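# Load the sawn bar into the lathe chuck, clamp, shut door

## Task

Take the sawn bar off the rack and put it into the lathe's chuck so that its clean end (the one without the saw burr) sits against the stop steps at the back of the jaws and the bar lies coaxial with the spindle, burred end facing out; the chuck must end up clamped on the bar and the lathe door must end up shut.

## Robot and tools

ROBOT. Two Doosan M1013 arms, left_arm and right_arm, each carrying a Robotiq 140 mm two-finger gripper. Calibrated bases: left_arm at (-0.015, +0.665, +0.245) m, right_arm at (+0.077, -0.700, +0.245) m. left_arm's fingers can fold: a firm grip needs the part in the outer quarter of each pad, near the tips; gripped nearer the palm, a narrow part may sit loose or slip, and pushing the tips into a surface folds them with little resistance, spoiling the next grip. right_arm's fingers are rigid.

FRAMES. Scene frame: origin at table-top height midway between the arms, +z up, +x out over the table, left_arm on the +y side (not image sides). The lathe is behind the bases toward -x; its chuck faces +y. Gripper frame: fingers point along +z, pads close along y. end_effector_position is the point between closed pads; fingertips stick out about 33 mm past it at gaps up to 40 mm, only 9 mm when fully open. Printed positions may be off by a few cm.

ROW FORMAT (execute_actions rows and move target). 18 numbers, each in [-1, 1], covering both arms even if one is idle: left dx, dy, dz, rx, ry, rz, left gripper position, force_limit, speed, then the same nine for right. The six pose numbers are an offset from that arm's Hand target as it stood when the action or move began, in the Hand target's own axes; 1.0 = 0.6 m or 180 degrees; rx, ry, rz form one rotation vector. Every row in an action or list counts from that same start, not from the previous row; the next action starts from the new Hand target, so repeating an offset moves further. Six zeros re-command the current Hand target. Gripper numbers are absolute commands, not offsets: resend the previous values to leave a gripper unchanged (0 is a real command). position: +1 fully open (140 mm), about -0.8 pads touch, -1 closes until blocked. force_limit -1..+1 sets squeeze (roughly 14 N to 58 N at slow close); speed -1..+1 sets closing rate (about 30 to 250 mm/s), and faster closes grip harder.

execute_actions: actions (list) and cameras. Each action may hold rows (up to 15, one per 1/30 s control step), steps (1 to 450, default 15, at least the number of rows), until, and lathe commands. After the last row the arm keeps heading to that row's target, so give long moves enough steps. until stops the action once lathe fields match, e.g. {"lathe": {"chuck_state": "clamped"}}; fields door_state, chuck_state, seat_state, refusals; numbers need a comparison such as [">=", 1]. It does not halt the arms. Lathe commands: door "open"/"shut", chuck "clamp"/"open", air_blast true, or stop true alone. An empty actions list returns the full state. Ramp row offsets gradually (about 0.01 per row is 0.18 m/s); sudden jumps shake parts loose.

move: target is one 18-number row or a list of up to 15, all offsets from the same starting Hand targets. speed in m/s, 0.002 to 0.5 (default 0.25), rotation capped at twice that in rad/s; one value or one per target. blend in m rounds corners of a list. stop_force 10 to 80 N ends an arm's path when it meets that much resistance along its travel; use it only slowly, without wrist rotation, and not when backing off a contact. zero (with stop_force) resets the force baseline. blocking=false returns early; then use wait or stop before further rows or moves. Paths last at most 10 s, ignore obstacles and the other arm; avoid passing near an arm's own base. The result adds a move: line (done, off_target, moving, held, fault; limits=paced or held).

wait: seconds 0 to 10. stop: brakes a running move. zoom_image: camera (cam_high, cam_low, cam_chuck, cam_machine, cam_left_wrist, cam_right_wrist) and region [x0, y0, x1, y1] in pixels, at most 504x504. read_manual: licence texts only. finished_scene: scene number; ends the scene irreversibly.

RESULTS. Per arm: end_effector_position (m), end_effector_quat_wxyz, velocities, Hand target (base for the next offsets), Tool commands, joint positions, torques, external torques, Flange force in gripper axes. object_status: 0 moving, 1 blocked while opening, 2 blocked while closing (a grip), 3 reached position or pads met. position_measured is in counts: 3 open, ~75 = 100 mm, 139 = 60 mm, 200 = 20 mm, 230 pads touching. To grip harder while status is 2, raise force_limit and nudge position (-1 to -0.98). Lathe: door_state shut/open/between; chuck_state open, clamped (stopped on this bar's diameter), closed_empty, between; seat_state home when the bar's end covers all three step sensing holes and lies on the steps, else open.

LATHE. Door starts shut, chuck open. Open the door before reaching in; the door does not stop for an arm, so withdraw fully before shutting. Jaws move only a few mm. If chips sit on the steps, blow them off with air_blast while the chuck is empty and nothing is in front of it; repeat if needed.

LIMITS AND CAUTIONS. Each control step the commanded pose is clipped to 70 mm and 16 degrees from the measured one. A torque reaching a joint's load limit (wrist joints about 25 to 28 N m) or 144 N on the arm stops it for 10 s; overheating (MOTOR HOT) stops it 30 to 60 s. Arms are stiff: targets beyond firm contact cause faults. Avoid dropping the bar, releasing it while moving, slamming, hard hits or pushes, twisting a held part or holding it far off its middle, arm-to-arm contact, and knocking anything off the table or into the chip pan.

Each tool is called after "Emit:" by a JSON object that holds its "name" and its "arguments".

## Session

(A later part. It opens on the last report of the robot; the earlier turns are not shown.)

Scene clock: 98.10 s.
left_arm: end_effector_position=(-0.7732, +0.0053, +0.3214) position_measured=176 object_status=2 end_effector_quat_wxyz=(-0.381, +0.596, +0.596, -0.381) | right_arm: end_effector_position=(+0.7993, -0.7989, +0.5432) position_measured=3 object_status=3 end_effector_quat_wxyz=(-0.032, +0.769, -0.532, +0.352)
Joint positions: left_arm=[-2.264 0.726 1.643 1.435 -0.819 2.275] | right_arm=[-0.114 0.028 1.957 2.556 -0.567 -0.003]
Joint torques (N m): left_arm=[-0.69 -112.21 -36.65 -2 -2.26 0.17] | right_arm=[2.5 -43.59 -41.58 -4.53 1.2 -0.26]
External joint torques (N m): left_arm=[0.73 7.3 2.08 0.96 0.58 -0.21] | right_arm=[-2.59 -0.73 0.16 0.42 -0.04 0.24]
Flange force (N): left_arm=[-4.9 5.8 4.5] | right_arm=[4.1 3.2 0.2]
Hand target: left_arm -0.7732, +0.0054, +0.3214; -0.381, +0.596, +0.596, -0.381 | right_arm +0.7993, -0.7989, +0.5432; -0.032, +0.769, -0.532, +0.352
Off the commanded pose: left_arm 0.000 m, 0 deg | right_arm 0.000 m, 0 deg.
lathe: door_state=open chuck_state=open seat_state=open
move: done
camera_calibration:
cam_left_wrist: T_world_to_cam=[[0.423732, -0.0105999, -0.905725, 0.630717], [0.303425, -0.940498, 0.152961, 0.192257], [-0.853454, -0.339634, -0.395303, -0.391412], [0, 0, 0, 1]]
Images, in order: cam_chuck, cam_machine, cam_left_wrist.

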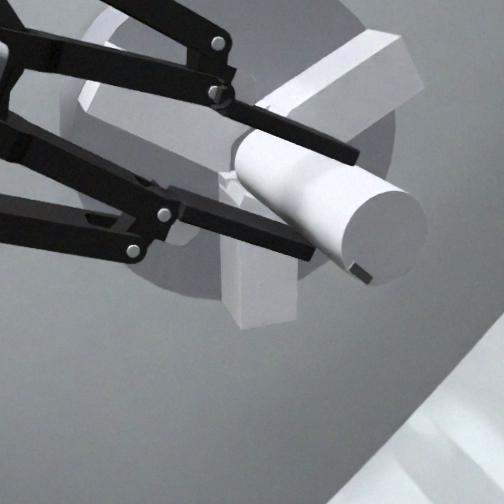

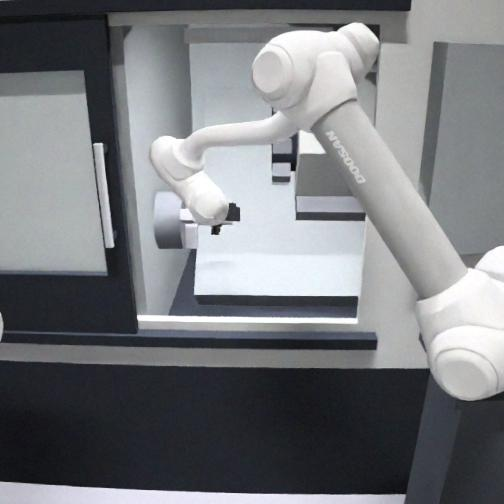

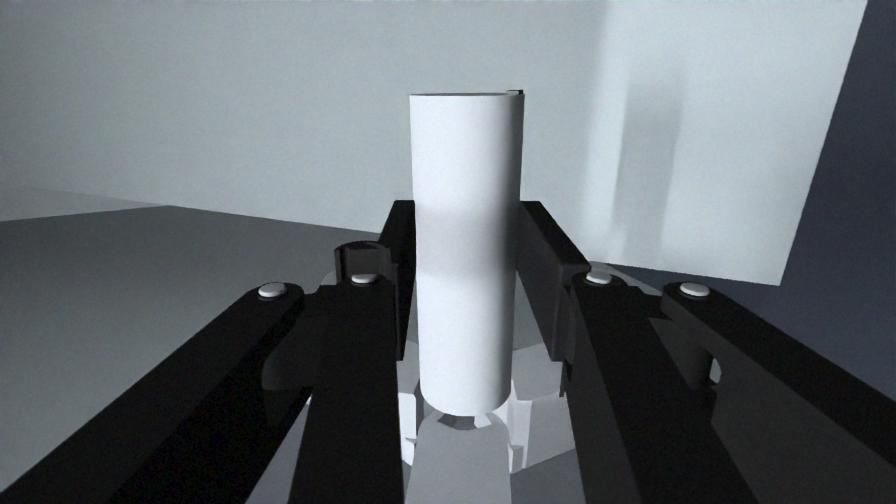

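Emit:
{"name": "move", "arguments": {"target": [-0.0133,0,0,0,0,0,-1,1,-1,0,0,0,0,0,0,1,1,1], "speed": 0.02, "stop_force": 15, "cameras": ["cam_chuck","cam_machine","cam_left_wrist"]}}

Emit:
{"name": "zoom_image", "arguments": {"camera": "cam_left_wrist", "region": [390, 380, 550, 504]}}

Emit:
{"name": "zoom_image", "arguments": {"camera": "cam_chuck", "region": [190, 80, 330, 220]}}

Emit:
{"name": "zoom_image", "arguments": {"camera": "cam_machine", "region": [160, 190, 240, 250]}}

Scene clock: 100.80 s.
left_arm: end_effector_position=(-0.7732, -0.0026, +0.3215) position_measured=176 object_status=2 end_effector_quat_wxyz=(-0.381, +0.596, +0.596, -0.381) | right_arm: end_effector_position=(+0.7993, -0.7989, +0.5432) position_measured=3 object_status=3 end_effector_quat_wxyz=(-0.032, +0.769, -0.532, +0.352)
Joint positions: left_arm=[-2.258 0.734 1.627 1.447 -0.822 2.264] | right_arm=[-0.114 0.028 1.957 2.556 -0.567 -0.003]
Joint torques (N m): left_arm=[2.06 -112.98 -36.32 -2.11 -1.66 0.11] | right_arm=[2.67 -44.1 -41.39 -4.59 1.18 -0.22]
External joint torques (N m): left_arm=[-2.08 6.77 1.47 1.03 -0.01 -0.15] | right_arm=[-2.79 -0.34 -0.07 0.48 -0.02 0.2]
Flange force (N): left_arm=[-3.7 4.0 6.7] | right_arm=[4.8 2.5 0.8]
Hand target: left_arm -0.7732, -0.0026, +0.3214; -0.381, +0.596, +0.596, -0.381 | right_arm +0.7993, -0.7989, +0.5432; -0.032, +0.769, -0.532, +0.352
Off the commanded pose: left_arm 0.000 m, 0 deg | right_arm 0.000 m, 0 deg.
lathe: door_state=open chuck_state=open seat_state=open
move: done
camera_calibration:
cam_left_wrist: T_world_to_cam=[[0.423711, -0.0106021, -0.905735, 0.630627], [0.303407, -0.940506, 0.152946, 0.184751], [-0.853471, -0.339611, -0.395286, -0.394142], [0, 0, 0, 1]]
Images, in order: cam_chuck, cam_machine, cam_left_wrist.

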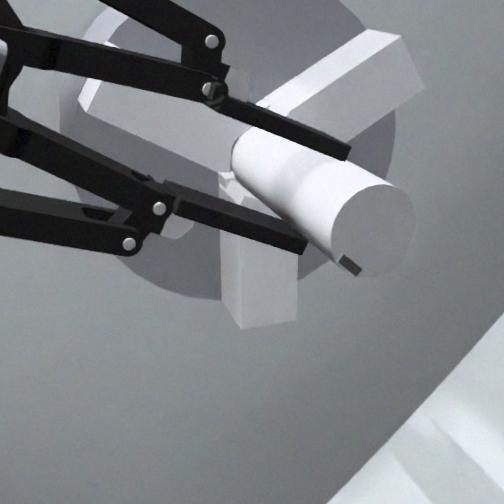

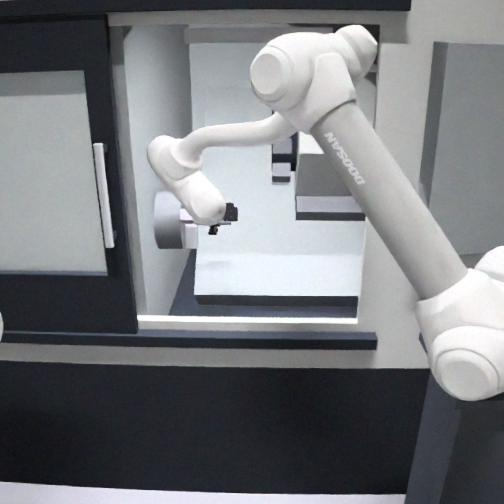

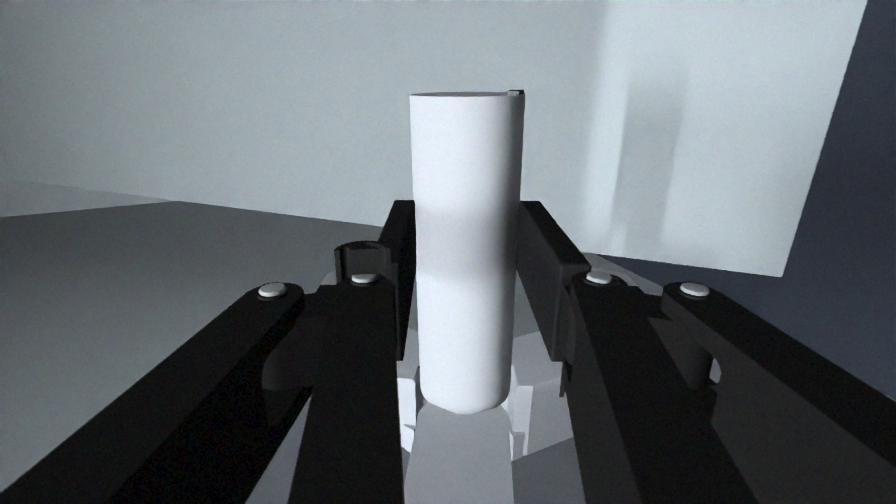

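Scaled by 3.150 from the camera's 896x504 image, which has a finer 1280x720 frame.

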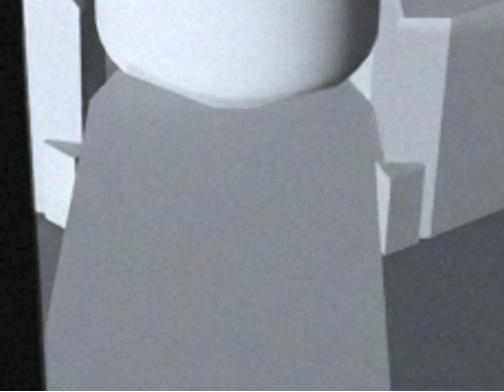

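Scaled by 3.600 from the camera's 504x504 image, which has a finer 720x720 frame.

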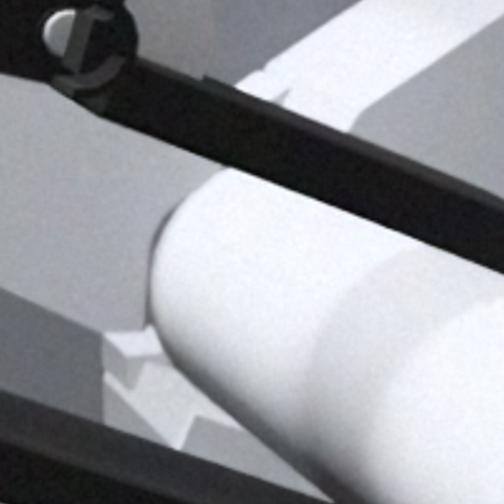

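Scaled by 6.300 from the camera's 504x504 image, which has a finer 720x720 frame.

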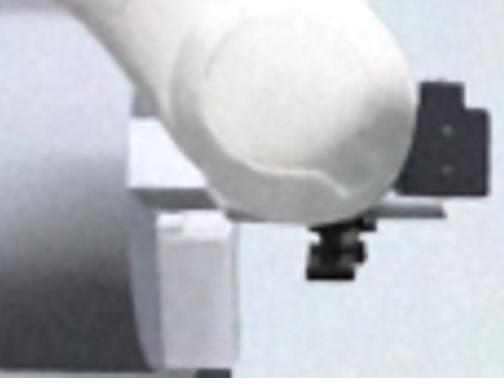

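Emit:
{"name": "move", "arguments": {"target": [0.0017,0.0002,0.003,0,0,0,-1,1,-1,0,0,0,0,0,0,1,1,1], "speed": 0.02, "cameras": []}}

Emit:
{"name": "move", "arguments": {"target": [-0.0133,0,0,0,0,0,-1,1,-1,0,0,0,0,0,0,1,1,1], "speed": 0.02, "stop_force": 15, "cameras": ["cam_chuck","cam_machine","cam_left_wrist"]}}

Emit:
{"name": "zoom_image", "arguments": {"camera": "cam_left_wrist", "region": [390, 380, 550, 504]}}

Emit:
{"name": "zoom_image", "arguments": {"camera": "cam_chuck", "region": [190, 80, 330, 220]}}

Scene clock: 103.37 s.
left_arm: end_effector_position=(-0.7748, -0.0016, +0.3206) position_measured=176 object_status=2 end_effector_quat_wxyz=(-0.381, +0.596, +0.596, -0.381) | right_arm: end_effector_position=(+0.7993, -0.7989, +0.5432) position_measured=3 object_status=3 end_effector_quat_wxyz=(-0.032, +0.769, -0.532, +0.352)
Joint positions: left_arm=[-2.26 0.735 1.627 1.444 -0.821 2.265] | right_arm=[-0.114 0.028 1.957 2.556 -0.567 -0.003]
Joint torques (N m): left_arm=[-0.04 -112.74 -36.79 -2.03 -2.18 0.15] | right_arm=[2.84 -43.79 -41.83 -4.5 1.11 -0.2]
External joint torques (N m): left_arm=[0.24 6.87 1.96 0.94 0.52 -0.19] | right_arm=[-2.72 -0.28 0.52 0.4 0.06 0.18]
Flange force (N): left_arm=[-4.3 5.2 4.6] | right_arm=[4.1 3.6 1.0]
Hand target: left_arm -0.7748, -0.0016, +0.3206; -0.381, +0.596, +0.596, -0.381 | right_arm +0.7993, -0.7989, +0.5432; -0.032, +0.769, -0.532, +0.352
Off the commanded pose: left_arm 0.000 m, 0 deg | right_arm 0.000 m, 0 deg.
lathe: door_state=open chuck_state=open seat_state=open
move: done

Scene clock: 104.60 s.
left_arm: end_effector_position=(-0.7748, -0.0096, +0.3206) position_measured=176 object_status=2 end_effector_quat_wxyz=(-0.381, +0.596, +0.596, -0.381) | right_arm: end_effector_position=(+0.7993, -0.7989, +0.5432) position_measured=3 object_status=3 end_effector_quat_wxyz=(-0.032, +0.769, -0.532, +0.352)
Joint positions: left_arm=[-2.254 0.742 1.612 1.456 -0.824 2.254] | right_arm=[-0.114 0.028 1.957 2.556 -0.567 -0.003]
Joint torques (N m): left_arm=[-0.82 -113.79 -36.93 -2.16 -2.25 0.16] | right_arm=[2.98 -44.19 -41.37 -4.49 1.25 -0.24]
External joint torques (N m): left_arm=[0.96 6.58 1.75 1.02 0.6 -0.2] | right_arm=[-2.93 0.24 0.16 0.41 -0.09 0.22]
Flange force (N): left_arm=[-5.1 4.9 3.9] | right_arm=[4.6 2.5 1.7]
Hand target: left_arm -0.7748, -0.0096, +0.3206; -0.381, +0.596, +0.596, -0.381 | right_arm +0.7993, -0.7989, +0.5432; -0.032, +0.769, -0.532, +0.352
Off the commanded pose: left_arm 0.000 m, 0 deg | right_arm 0.000 m, 0 deg.
lathe: door_state=open chuck_state=open seat_state=open
move: done
camera_calibration:
cam_left_wrist: T_world_to_cam=[[0.42373, -0.0105997, -0.905727, 0.630443], [0.303421, -0.9405, 0.152957, 0.178822], [-0.853457, -0.339629, -0.395301, -0.398188], [0, 0, 0, 1]]
Images, in order: cam_chuck, cam_machine, cam_left_wrist.

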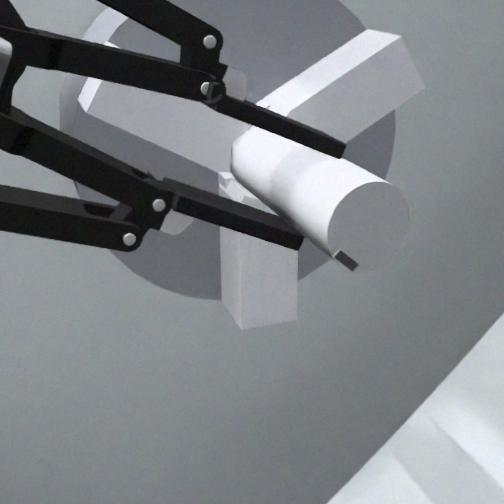

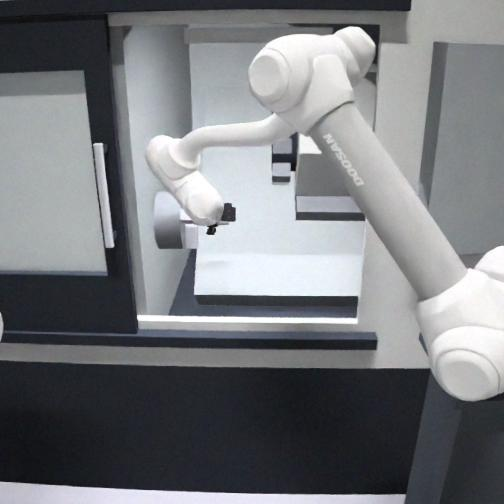

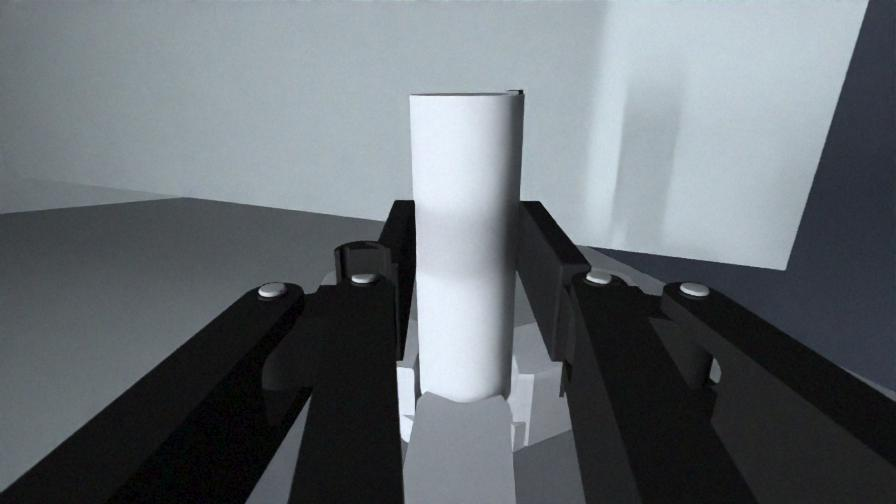

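Scaled by 3.150 from the camera's 896x504 image, which has a finer 1280x720 frame.

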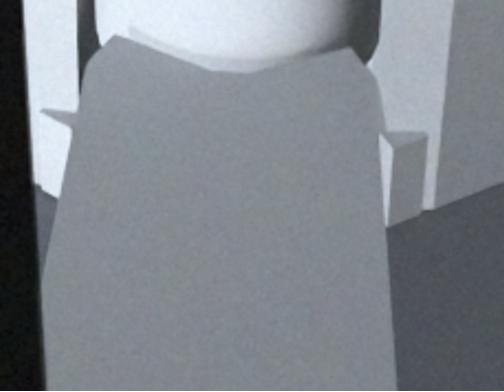

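Scaled by 3.600 from the camera's 504x504 image, which has a finer 720x720 frame.

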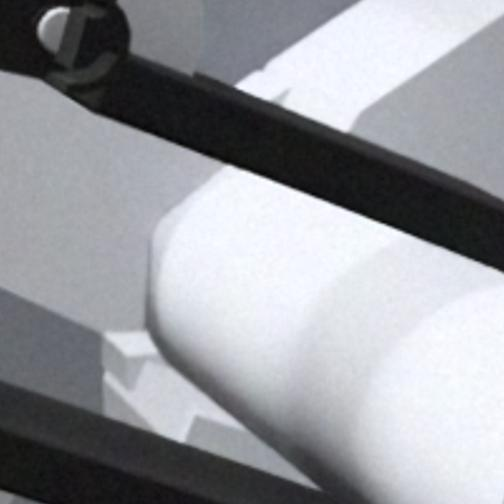

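Emit:
{"name": "move", "arguments": {"target": [-0.0567,0,0,0,0,0,-1,1,-1,0,0,0,0,0,0,1,1,1], "speed": 0.01, "stop_force": 15, "cameras": ["cam_chuck","cam_machine","cam_left_wrist"]}}

Emit:
{"name": "zoom_image", "arguments": {"camera": "cam_left_wrist", "region": [300, 180, 640, 504]}}

Emit:
{"name": "zoom_image", "arguments": {"camera": "cam_chuck", "region": [190, 80, 330, 220]}}

Scene clock: 108.17 s.
left_arm: end_effector_position=(-0.7747, -0.0299, +0.3202) position_measured=176 object_status=2 end_effector_quat_wxyz=(-0.381, +0.596, +0.596, -0.380) | right_arm: end_effector_position=(+0.7993, -0.7989, +0.5432) position_measured=3 object_status=3 end_effector_quat_wxyz=(-0.032, +0.769, -0.532, +0.352)
Joint positions: left_arm=[-2.239 0.762 1.571 1.486 -0.832 2.224] | right_arm=[-0.114 0.028 1.957 2.556 -0.567 -0.003]
Joint torques (N m): left_arm=[7.33 -128.29 -53.54 -7.79 0.14 0.42] | right_arm=[3.28 -43.95 -41.82 -4.5 1.12 -0.25]
External joint torques (N m): left_arm=[-7.04 19.49 17.98 6.51 -1.72 -0.47] | right_arm=[-3.32 -0.32 0.47 0.4 0.04 0.23]
Flange force (N): left_arm=[11.1 17.7 1.5] | right_arm=[4.9 4.1 1.3]
Hand target: left_arm -0.7748, -0.0299, +0.3203; -0.381, +0.596, +0.596, -0.381 (not the last commanded pose) | right_arm +0.7993, -0.7989, +0.5432; -0.032, +0.769, -0.532, +0.352
Off the commanded pose: left_arm 0.014 m, 0 deg | right_arm 0.000 m, 0 deg.
lathe: door_state=open chuck_state=open seat_state=open
move: contact (left_arm)
camera_calibration:
cam_left_wrist: T_world_to_cam=[[0.424026, -0.0104154, -0.90559, 0.630081], [0.303268, -0.940572, 0.152818, 0.159624], [-0.853364, -0.339436, -0.395669, -0.404967], [0, 0, 0, 1]]
Images, in order: cam_chuck, cam_machine, cam_left_wrist.

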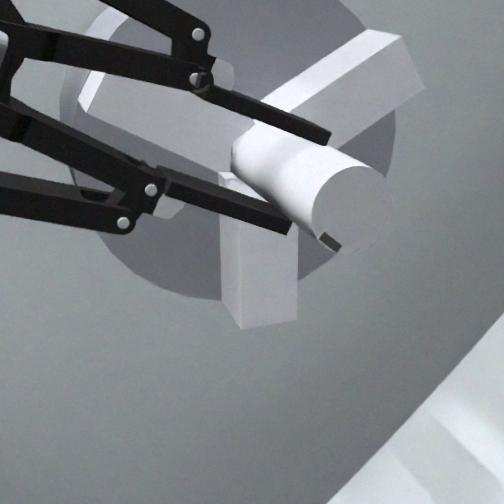

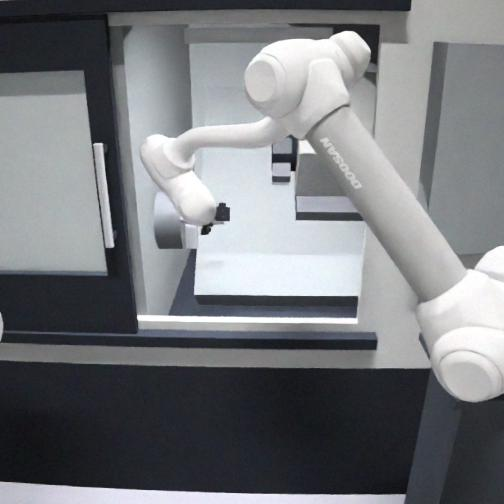

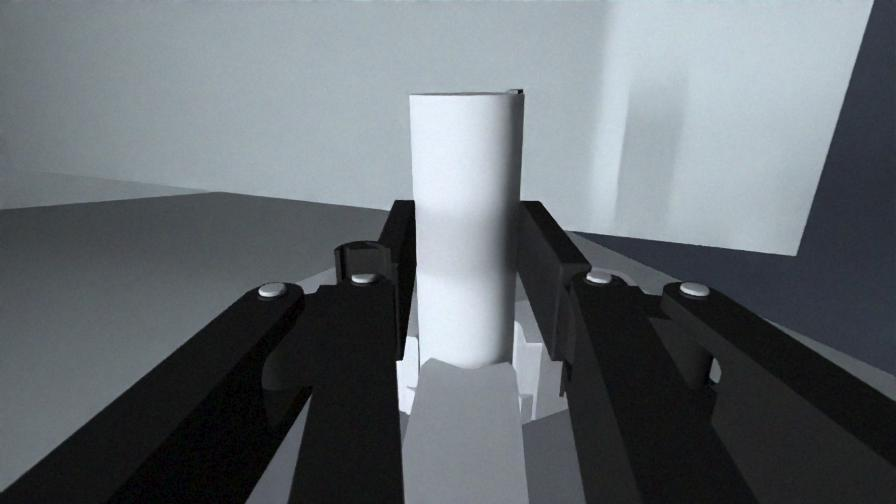

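Scaled by 1.482 from the camera's 896x504 image, which has a finer 1280x720 frame.

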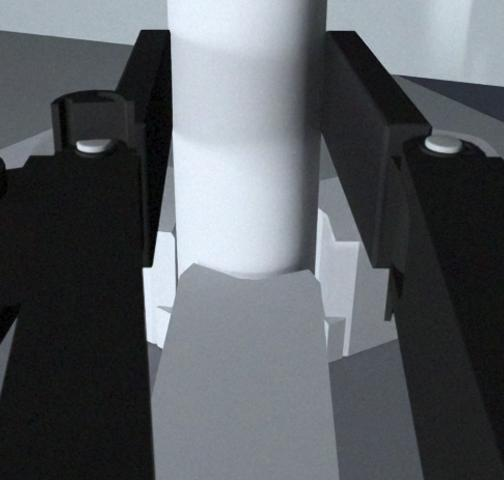

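Scaled by 3.600 from the camera's 504x504 image, which has a finer 720x720 frame.

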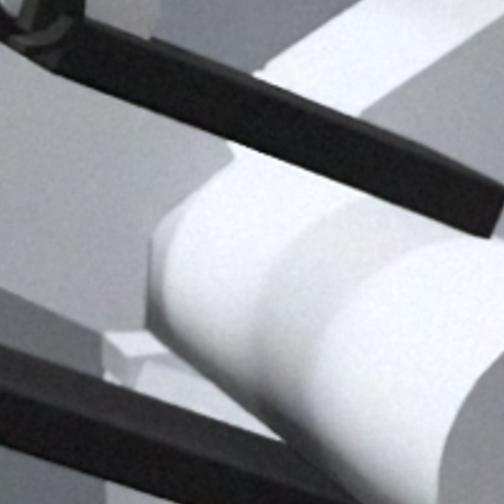

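Emit:
{"name": "move", "arguments": {"target": [0.001,0.0018,0.0008,0,0,0,-1,1,-1,0,0,0,0,0,0,1,1,1], "speed": 0.01, "cameras": []}}

Scene clock: 110.97 s.
left_arm: end_effector_position=(-0.7748, -0.0294, +0.3192) position_measured=176 object_status=2 end_effector_quat_wxyz=(-0.381, +0.596, +0.596, -0.381) | right_arm: end_effector_position=(+0.7993, -0.7989, +0.5432) position_measured=3 object_status=3 end_effector_quat_wxyz=(-0.032, +0.769, -0.532, +0.352)
Joint positions: left_arm=[-2.24 0.763 1.573 1.484 -0.832 2.227] | right_arm=[-0.114 0.028 1.957 2.556 -0.567 -0.003]
Joint torques (N m): left_arm=[4.51 -115.26 -39.65 -3.37 0.01 -0.07] | right_arm=[2.5 -44.22 -41.59 -4.51 1.14 -0.24]
External joint torques (N m): left_arm=[-4.61 6.3 3.98 2.11 -1.61 0.03] | right_arm=[-2.53 -0.5 0.01 0.39 0.03 0.22]
Flange force (N): left_arm=[1.4 4.2 3.9] | right_arm=[4.1 2.7 0.6]
Hand target: left_arm -0.7747, -0.0293, +0.3191; -0.381, +0.596, +0.596, -0.381 | right_arm +0.7993, -0.7989, +0.5432; -0.032, +0.769, -0.532, +0.352
Off the commanded pose: left_arm 0.000 m, 0 deg | right_arm 0.000 m, 0 deg.
lathe: door_state=open chuck_state=open seat_state=open
move: done

Emit:
{"name": "move", "arguments": {"target": [-0.025,0,0,0,0,0,-1,1,-1,0,0,0,0,0,0,1,1,1], "speed": 0.008, "stop_force": 20, "cameras": ["cam_left_wrist"]}}

Emit:
{"name": "zoom_image", "arguments": {"camera": "cam_left_wrist", "region": [300, 80, 640, 504]}}

Scene clock: 112.93 s.
left_arm: end_effector_position=(-0.7748, -0.0318, +0.3189) position_measured=176 object_status=2 end_effector_quat_wxyz=(-0.381, +0.596, +0.596, -0.380) | right_arm: end_effector_position=(+0.7993, -0.7989, +0.5432) position_measured=3 object_status=3 end_effector_quat_wxyz=(-0.032, +0.769, -0.532, +0.352)
Joint positions: left_arm=[-2.238 0.766 1.568 1.488 -0.833 2.223] | right_arm=[-0.114 0.028 1.957 2.556 -0.567 -0.003]
Joint torques (N m): left_arm=[19.33 -127.22 -58.76 -10.02 4.98 0.16] | right_arm=[2.77 -43.76 -41.48 -4.49 1.14 -0.23]
External joint torques (N m): left_arm=[-19.74 18.07 23.19 8.78 -6.58 -0.2] | right_arm=[-2.74 -0.24 0.23 0.4 0.02 0.21]
Flange force (N): left_arm=[27.0 15.4 0.9] | right_arm=[4.3 3.0 1.0]
Hand target: left_arm -0.7748, -0.0318, +0.3189; -0.381, +0.596, +0.596, -0.380 (not the last commanded pose) | right_arm +0.7993, -0.7989, +0.5432; -0.032, +0.769, -0.532, +0.352
Off the commanded pose: left_arm 0.013 m, 0 deg | right_arm 0.000 m, 0 deg.
lathe: door_state=open chuck_state=open seat_state=open
move: contact (left_arm)
camera_calibration:
cam_left_wrist: T_world_to_cam=[[0.424152, -0.010496, -0.90553, 0.628905], [0.302755, -0.940754, 0.152715, 0.157777], [-0.853484, -0.338928, -0.395845, -0.406171], [0, 0, 0, 1]]
Images, in order: cam_left_wrist.

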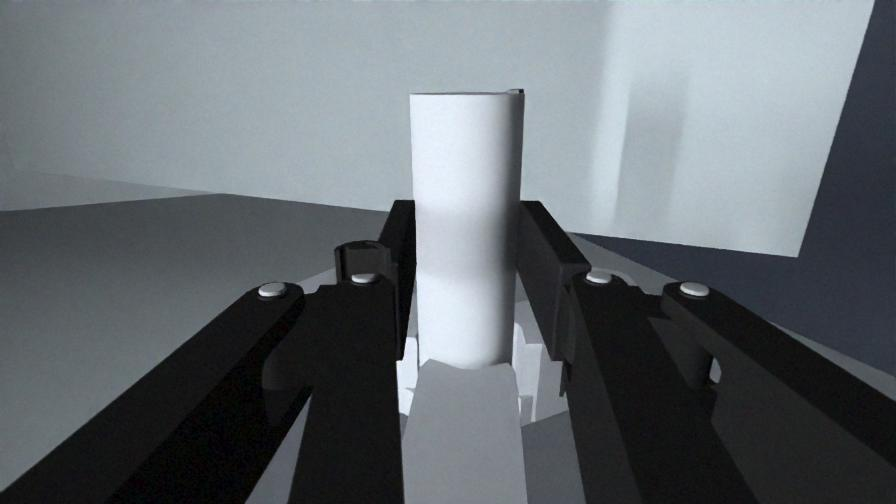

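Scaled by 1.189 from the camera's 896x504 image, which has a finer 1280x720 frame.

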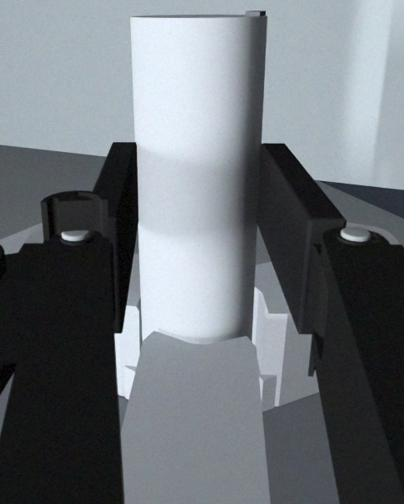

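Emit:
{"name": "execute_actions", "arguments": {"actions": [{"lathe":{"chuck":"clamp"},"steps":90,"until":{"lathe":{"chuck_state":"clamped"}}}], "cameras": ["cam_left_wrist","cam_chuck","cam_machine"]}}

Emit:
{"name": "zoom_image", "arguments": {"camera": "cam_left_wrist", "region": [300, 80, 640, 504]}}

Emit:
{"name": "zoom_image", "arguments": {"camera": "cam_chuck", "region": [190, 80, 330, 220]}}

Scene clock: 114.67 s.
left_arm: end_effector_position=(-0.7747, -0.0317, +0.3187) position_measured=176 object_status=2 end_effector_quat_wxyz=(-0.381, +0.596, +0.596, -0.380) | right_arm: end_effector_position=(+0.7993, -0.7989, +0.5432) position_measured=3 object_status=3 end_effector_quat_wxyz=(-0.032, +0.769, -0.532, +0.352)
Joint positions: left_arm=[-2.238 0.766 1.568 1.488 -0.833 2.223] | right_arm=[-0.114 0.028 1.957 2.556 -0.567 -0.003]
Joint torques (N m): left_arm=[12.04 -159.49 -86.22 -19.76 0.13 -0.45] | right_arm=[2.87 -43.95 -41.36 -4.5 1.17 -0.15]
External joint torques (N m): left_arm=[-12.19 50.3 50.55 18.48 -1.72 0.41] | right_arm=[-2.88 -0.56 -0.13 0.39 0 0.12]
Flange force (N): left_arm=[34.1 51.2 -5.3] | right_arm=[5.1 2.8 0.6]
Hand target: left_arm -0.7748, -0.0318, +0.3189; -0.381, +0.596, +0.596, -0.380 (not the last commanded pose) | right_arm +0.7993, -0.7989, +0.5432; -0.032, +0.769, -0.532, +0.352
Tool commands: left_gripper/position=-1.0 left_gripper/force_limit=+1.0 left_gripper/speed=-1.0 right_gripper/position=+1.0 right_gripper/force_limit=+1.0 right_gripper/speed=+1.0
Off the commanded pose: left_arm 0.013 m, 0 deg | right_arm 0.000 m, 0 deg.
lathe: door_state=open chuck_state=clamped seat_state=home
camera_calibration:
cam_left_wrist: T_world_to_cam=[[0.424291, -0.0102005, -0.905469, 0.628802], [0.302884, -0.940743, 0.152525, 0.157986], [-0.853369, -0.338967, -0.396059, -0.405996], [0, 0, 0, 1]]
Images, in order: cam_chuck, cam_machine, cam_left_wrist.

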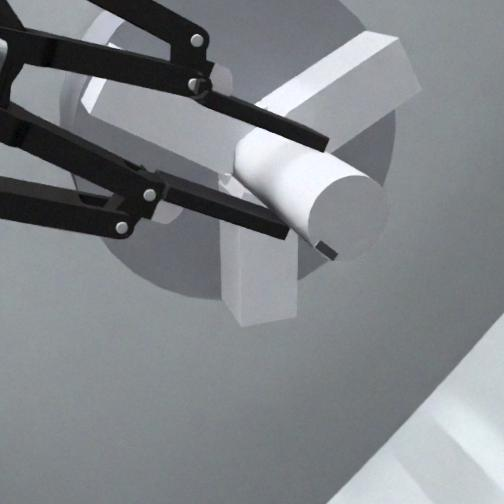

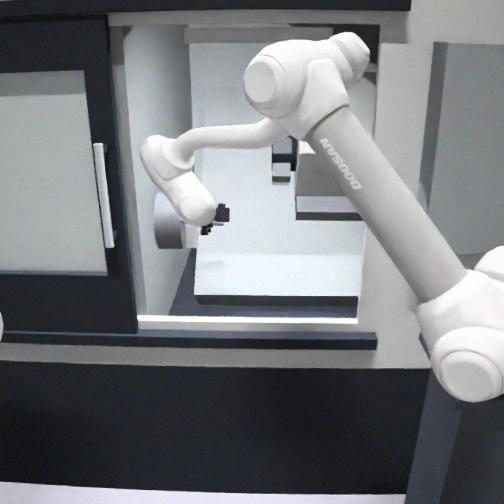

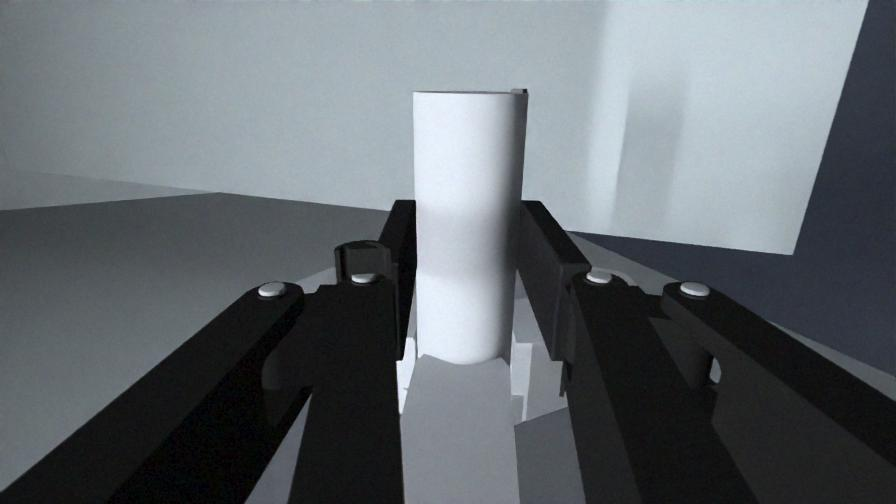

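Scaled by 1.189 from the camera's 896x504 image, which has a finer 1280x720 frame.

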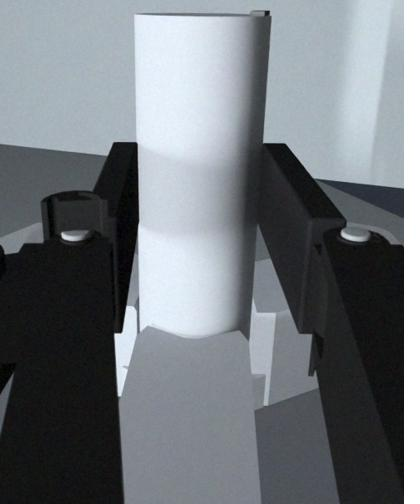

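Scaled by 3.600 from the camera's 504x504 image, which has a finer 720x720 frame.

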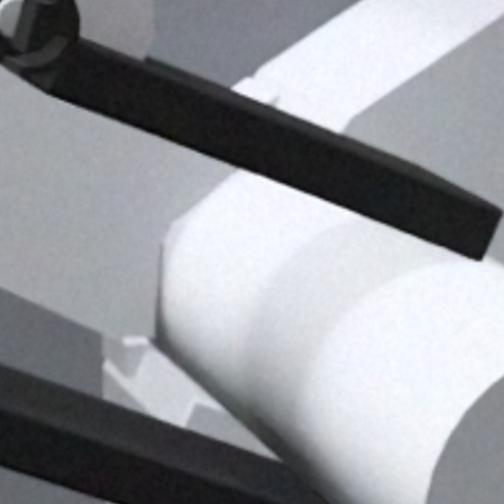

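Emit:
{"name": "move", "arguments": {"target": [0.0008,0.0035,0,0,0,0,-1,1,-1,0,0,0,0,0,0,1,1,1], "speed": 0.01, "cameras": []}}

Emit:
{"name": "execute_actions", "arguments": {"actions": [{"rows":[[0,0,0,0,0,0,0.3,1,-1,0,0,0,0,0,0,1,1,1]],"steps":75}], "cameras": ["cam_left_wrist","cam_chuck"]}}

Scene clock: 121.80 s.
left_arm: end_effector_position=(-0.7740, -0.0314, +0.3172) position_measured=176 object_status=2 end_effector_quat_wxyz=(-0.381, +0.596, +0.596, -0.380) | right_arm: end_effector_position=(+0.7993, -0.7989, +0.5432) position_measured=3 object_status=3 end_effector_quat_wxyz=(-0.032, +0.769, -0.532, +0.352)
Joint positions: left_arm=[-2.237 0.767 1.57 1.485 -0.834 2.228] | right_arm=[-0.114 0.028 1.957 2.556 -0.567 -0.003]
Joint torques (N m): left_arm=[15.6 -137.43 -59.1 -10.78 0.38 -0.64] | right_arm=[2.5 -44.29 -41.74 -4.56 1.15 -0.25]
External joint torques (N m): left_arm=[-15.43 28.51 23.64 9.51 -1.96 0.59] | right_arm=[-2.62 0.23 0.43 0.46 0.01 0.23]
Flange force (N): left_arm=[16.7 24.1 10.0] | right_arm=[3.9 2.8 1.6]
Hand target: left_arm -0.7739, -0.0313, +0.3170; -0.381, +0.596, +0.596, -0.380 | right_arm +0.7993, -0.7989, +0.5432; -0.032, +0.769, -0.532, +0.352
Off the commanded pose: left_arm 0.000 m, 0 deg | right_arm 0.000 m, 0 deg.
lathe: door_state=open chuck_state=clamped seat_state=home
move: done

Scene clock: 124.50 s.
left_arm: end_effector_position=(-0.7739, -0.0313, +0.3170) position_measured=91 object_status=3 end_effector_quat_wxyz=(-0.381, +0.596, +0.596, -0.380) | right_arm: end_effector_position=(+0.7993, -0.7989, +0.5432) position_measured=3 object_status=3 end_effector_quat_wxyz=(-0.032, +0.769, -0.532, +0.352)
Joint positions: left_arm=[-2.237 0.767 1.57 1.485 -0.834 2.228] | right_arm=[-0.114 0.028 1.957 2.556 -0.567 -0.003]
Joint torques (N m): left_arm=[-0.61 -112.06 -34.92 -1.51 -1.31 0.19] | right_arm=[2.61 -44.2 -41.46 -4.55 1.22 -0.14]
External joint torques (N m): left_arm=[0.94 3.03 -0.49 0.25 -0.26 -0.24] | right_arm=[-2.54 -0.23 0.11 0.44 -0.06 0.12]
Flange force (N): left_arm=[-5.4 1.7 2.6] | right_arm=[4.5 2.5 0.7]
Hand target: left_arm -0.7739, -0.0313, +0.3170; -0.381, +0.596, +0.596, -0.380 | right_arm +0.7993, -0.7989, +0.5432; -0.032, +0.769, -0.532, +0.352
Off the commanded pose: left_arm 0.000 m, 0 deg | right_arm 0.000 m, 0 deg.
lathe: door_state=open chuck_state=clamped seat_state=home
camera_calibration:
cam_left_wrist: T_world_to_cam=[[0.424116, -0.0104676, -0.905548, 0.62683], [0.302874, -0.940714, 0.152726, 0.158309], [-0.85346, -0.33904, -0.395801, -0.405997], [0, 0, 0, 1]]
Images, in order: cam_chuck, cam_left_wrist.

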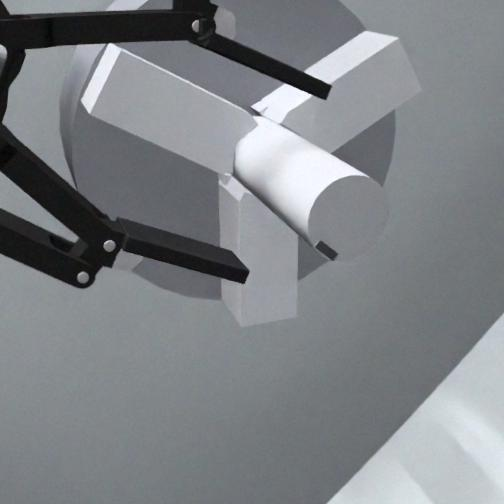

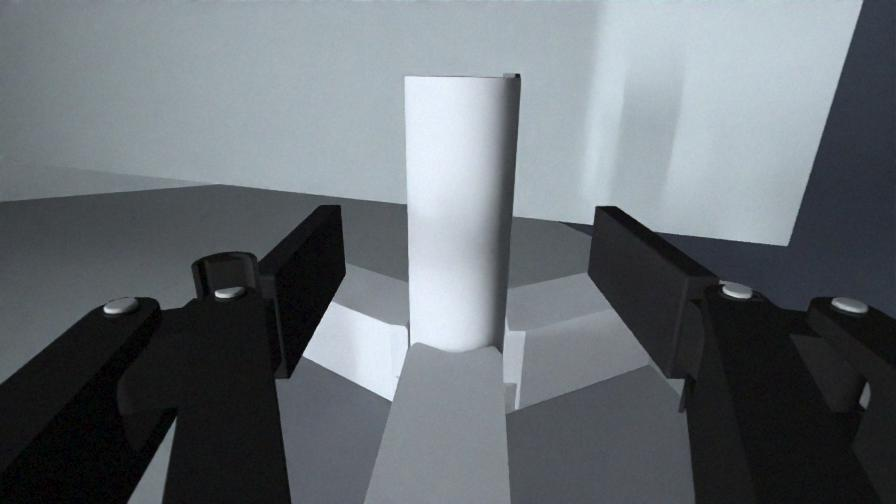

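Emit:
{"name": "move", "arguments": {"target": [[0,0,-0.133,0,0,0,0.3,1,-1,0,0,0,0,0,0,1,1,1],[0.269,-0.036,-0.375,0,0,0,0.3,1,-1,0,0,0,0,0,0,1,1,1]], "speed": 0.15, "blend": 0.02, "cameras": ["cam_chuck","cam_left_wrist"]}}

Emit:
{"name": "move", "arguments": {"target": [-0.135,0.14,-0.962,0,0,0,0.3,1,-1,0,0,0,0,0,0,1,1,1], "cameras": ["cam_machine"]}}

Scene clock: 128.40 s.
left_arm: end_effector_position=(-0.5787, +0.1298, +0.4312) position_measured=91 object_status=3 end_effector_quat_wxyz=(-0.381, +0.596, +0.596, -0.380) | right_arm: end_effector_position=(+0.7993, -0.7989, +0.5432) position_measured=3 object_status=3 end_effector_quat_wxyz=(-0.032, +0.769, -0.532, +0.352)
Joint positions: left_arm=[-2.128 0.353 2.038 1.522 -0.914 2.291] | right_arm=[-0.114 0.028 1.957 2.556 -0.567 -0.003]
Joint torques (N m): left_arm=[-0.65 -73.18 -33.44 -1.61 -1.51 0.16] | right_arm=[2.75 -44.11 -41.63 -4.53 1.18 -0.17]
External joint torques (N m): left_arm=[0.64 2.93 -0.28 0.22 -0.19 -0.2] | right_arm=[-2.63 -0.97 0.01 0.4 -0.01 0.15]
Flange force (N): left_arm=[-4.8 2.4 1.7] | right_arm=[4.5 3.2 -0.1]
Hand target: left_arm -0.5786, +0.1298, +0.4313; -0.381, +0.596, +0.596, -0.380 | right_arm +0.7993, -0.7989, +0.5432; -0.032, +0.769, -0.532, +0.352
Off the commanded pose: left_arm 0.000 m, 0 deg | right_arm 0.000 m, 0 deg.
lathe: door_state=open chuck_state=clamped seat_state=home
move: done
camera_calibration:
cam_left_wrist: T_world_to_cam=[[0.424122, -0.0104561, -0.905545, 0.649158], [0.302859, -0.940721, 0.15271, 0.233308], [-0.853462, -0.33902, -0.395814, -0.139548], [0, 0, 0, 1]]
Images, in order: cam_chuck, cam_left_wrist.

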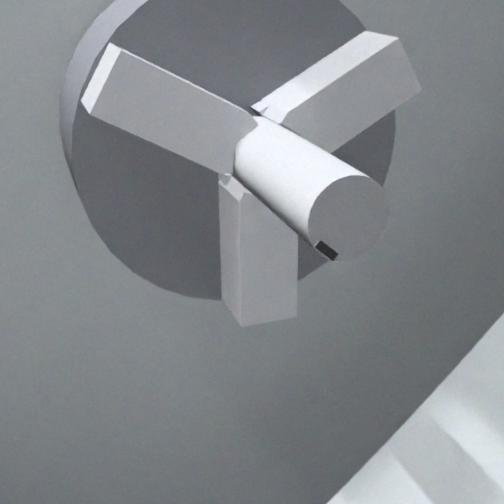

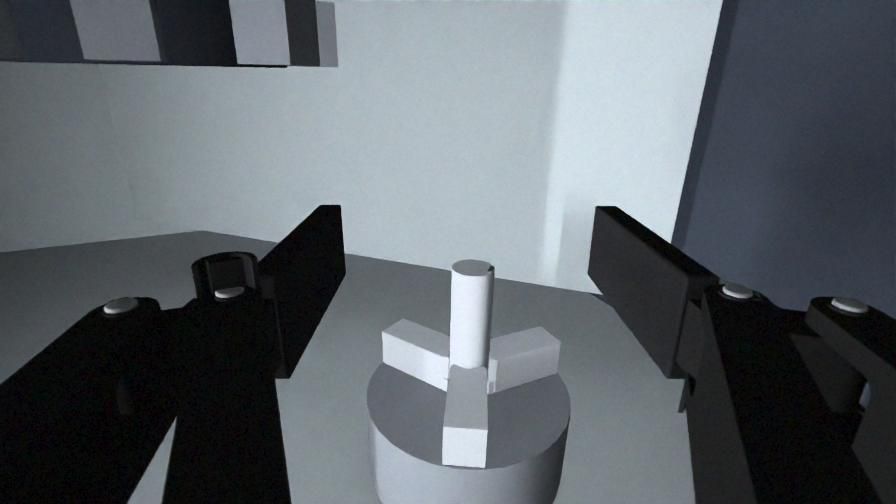

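Scene clock: 131.23 s.
left_arm: end_effector_position=(-0.0197, +0.0482, +0.5975) position_measured=91 object_status=3 end_effector_quat_wxyz=(-0.381, +0.596, +0.596, -0.380) | right_arm: end_effector_position=(+0.7993, -0.7989, +0.5432) position_measured=3 object_status=3 end_effector_quat_wxyz=(-0.032, +0.769, -0.532, +0.352)
Joint positions: left_arm=[-1.218 0.303 1.736 2.139 -1.696 2.164] | right_arm=[-0.114 0.028 1.957 2.556 -0.567 -0.003]
Joint torques (N m): left_arm=[-0.7 -73.53 -37.85 -4.41 -1.27 0.17] | right_arm=[2.57 -44.25 -41.67 -4.45 1.22 -0.18]
External joint torques (N m): left_arm=[0.73 2.48 -1.22 0.19 -0.19 -0.21] | right_arm=[-2.53 -0.05 0.35 0.35 -0.06 0.16]
Flange force (N): left_arm=[-5.1 1.8 -3.4] | right_arm=[3.9 2.8 1.1]
Hand target: left_arm -0.0196, +0.0482, +0.5975; -0.381, +0.596, +0.596, -0.380 | right_arm +0.7993, -0.7989, +0.5432; -0.032, +0.769, -0.532, +0.352
Off the commanded pose: left_arm 0.000 m, 0 deg | right_arm 0.000 m, 0 deg.
lathe: door_state=open chuck_state=clamped seat_state=home
move: done
Images, in order: cam_machine.

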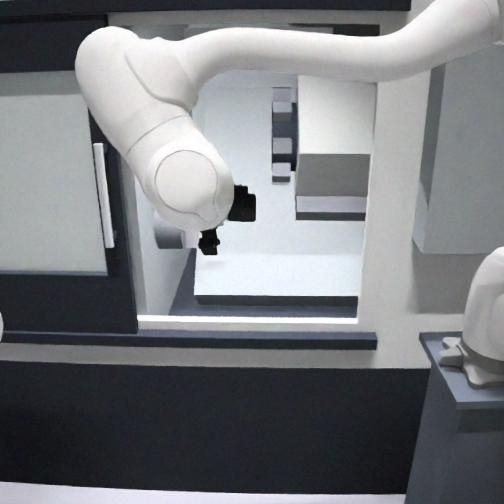

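Emit:
{"name": "execute_actions", "arguments": {"actions": [{"lathe":{"door":"shut"},"steps":240,"until":{"lathe":{"door_state":"shut"}}}], "cameras": ["cam_machine"]}}

Scene clock: 133.90 s.
left_arm: end_effector_position=(-0.0196, +0.0482, +0.5975) position_measured=91 object_status=3 end_effector_quat_wxyz=(-0.381, +0.596, +0.596, -0.380) | right_arm: end_effector_position=(+0.7993, -0.7989, +0.5432) position_measured=3 object_status=3 end_effector_quat_wxyz=(-0.032, +0.769, -0.532, +0.352)
Joint positions: left_arm=[-1.218 0.304 1.735 2.139 -1.696 2.164] | right_arm=[-0.114 0.028 1.957 2.556 -0.567 -0.003]
Joint torques (N m): left_arm=[-0.45 -73.44 -38.41 -4.37 -1.21 0.13] | right_arm=[2.12 -44.3 -41.49 -4.48 1.15 -0.2]
External joint torques (N m): left_arm=[0.02 2.58 -0.63 0.19 -0.25 -0.17] | right_arm=[-2.08 0.09 0.25 0.39 0 0.18]
Flange force (N): left_arm=[-4.5 1.8 -2.0] | right_arm=[3.3 2.1 1.1]
Hand target: left_arm -0.0196, +0.0482, +0.5975; -0.381, +0.596, +0.596, -0.380 | right_arm +0.7993, -0.7989, +0.5432; -0.032, +0.769, -0.532, +0.352
Tool commands: left_gripper/position=+0.3 left_gripper/force_limit=+1.0 left_gripper/speed=-1.0 right_gripper/position=+1.0 right_gripper/force_limit=+1.0 right_gripper/speed=+1.0
Off the commanded pose: left_arm 0.000 m, 0 deg | right_arm 0.000 m, 0 deg.
lathe: door_state=shut chuck_state=clamped seat_state=home
Images, in order: cam_machine.

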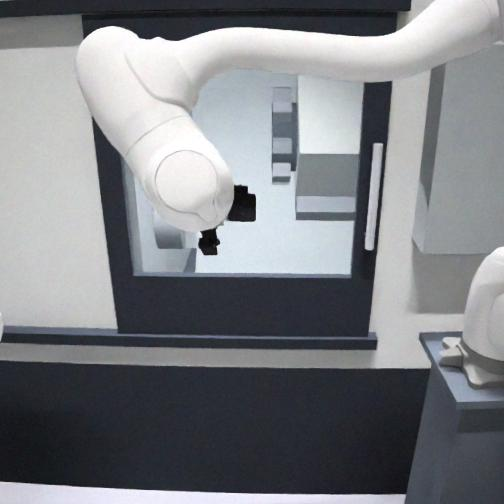

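Emit:
{"name": "finished_scene", "arguments": {"scene": 2}}

The scene is finished: the task was done.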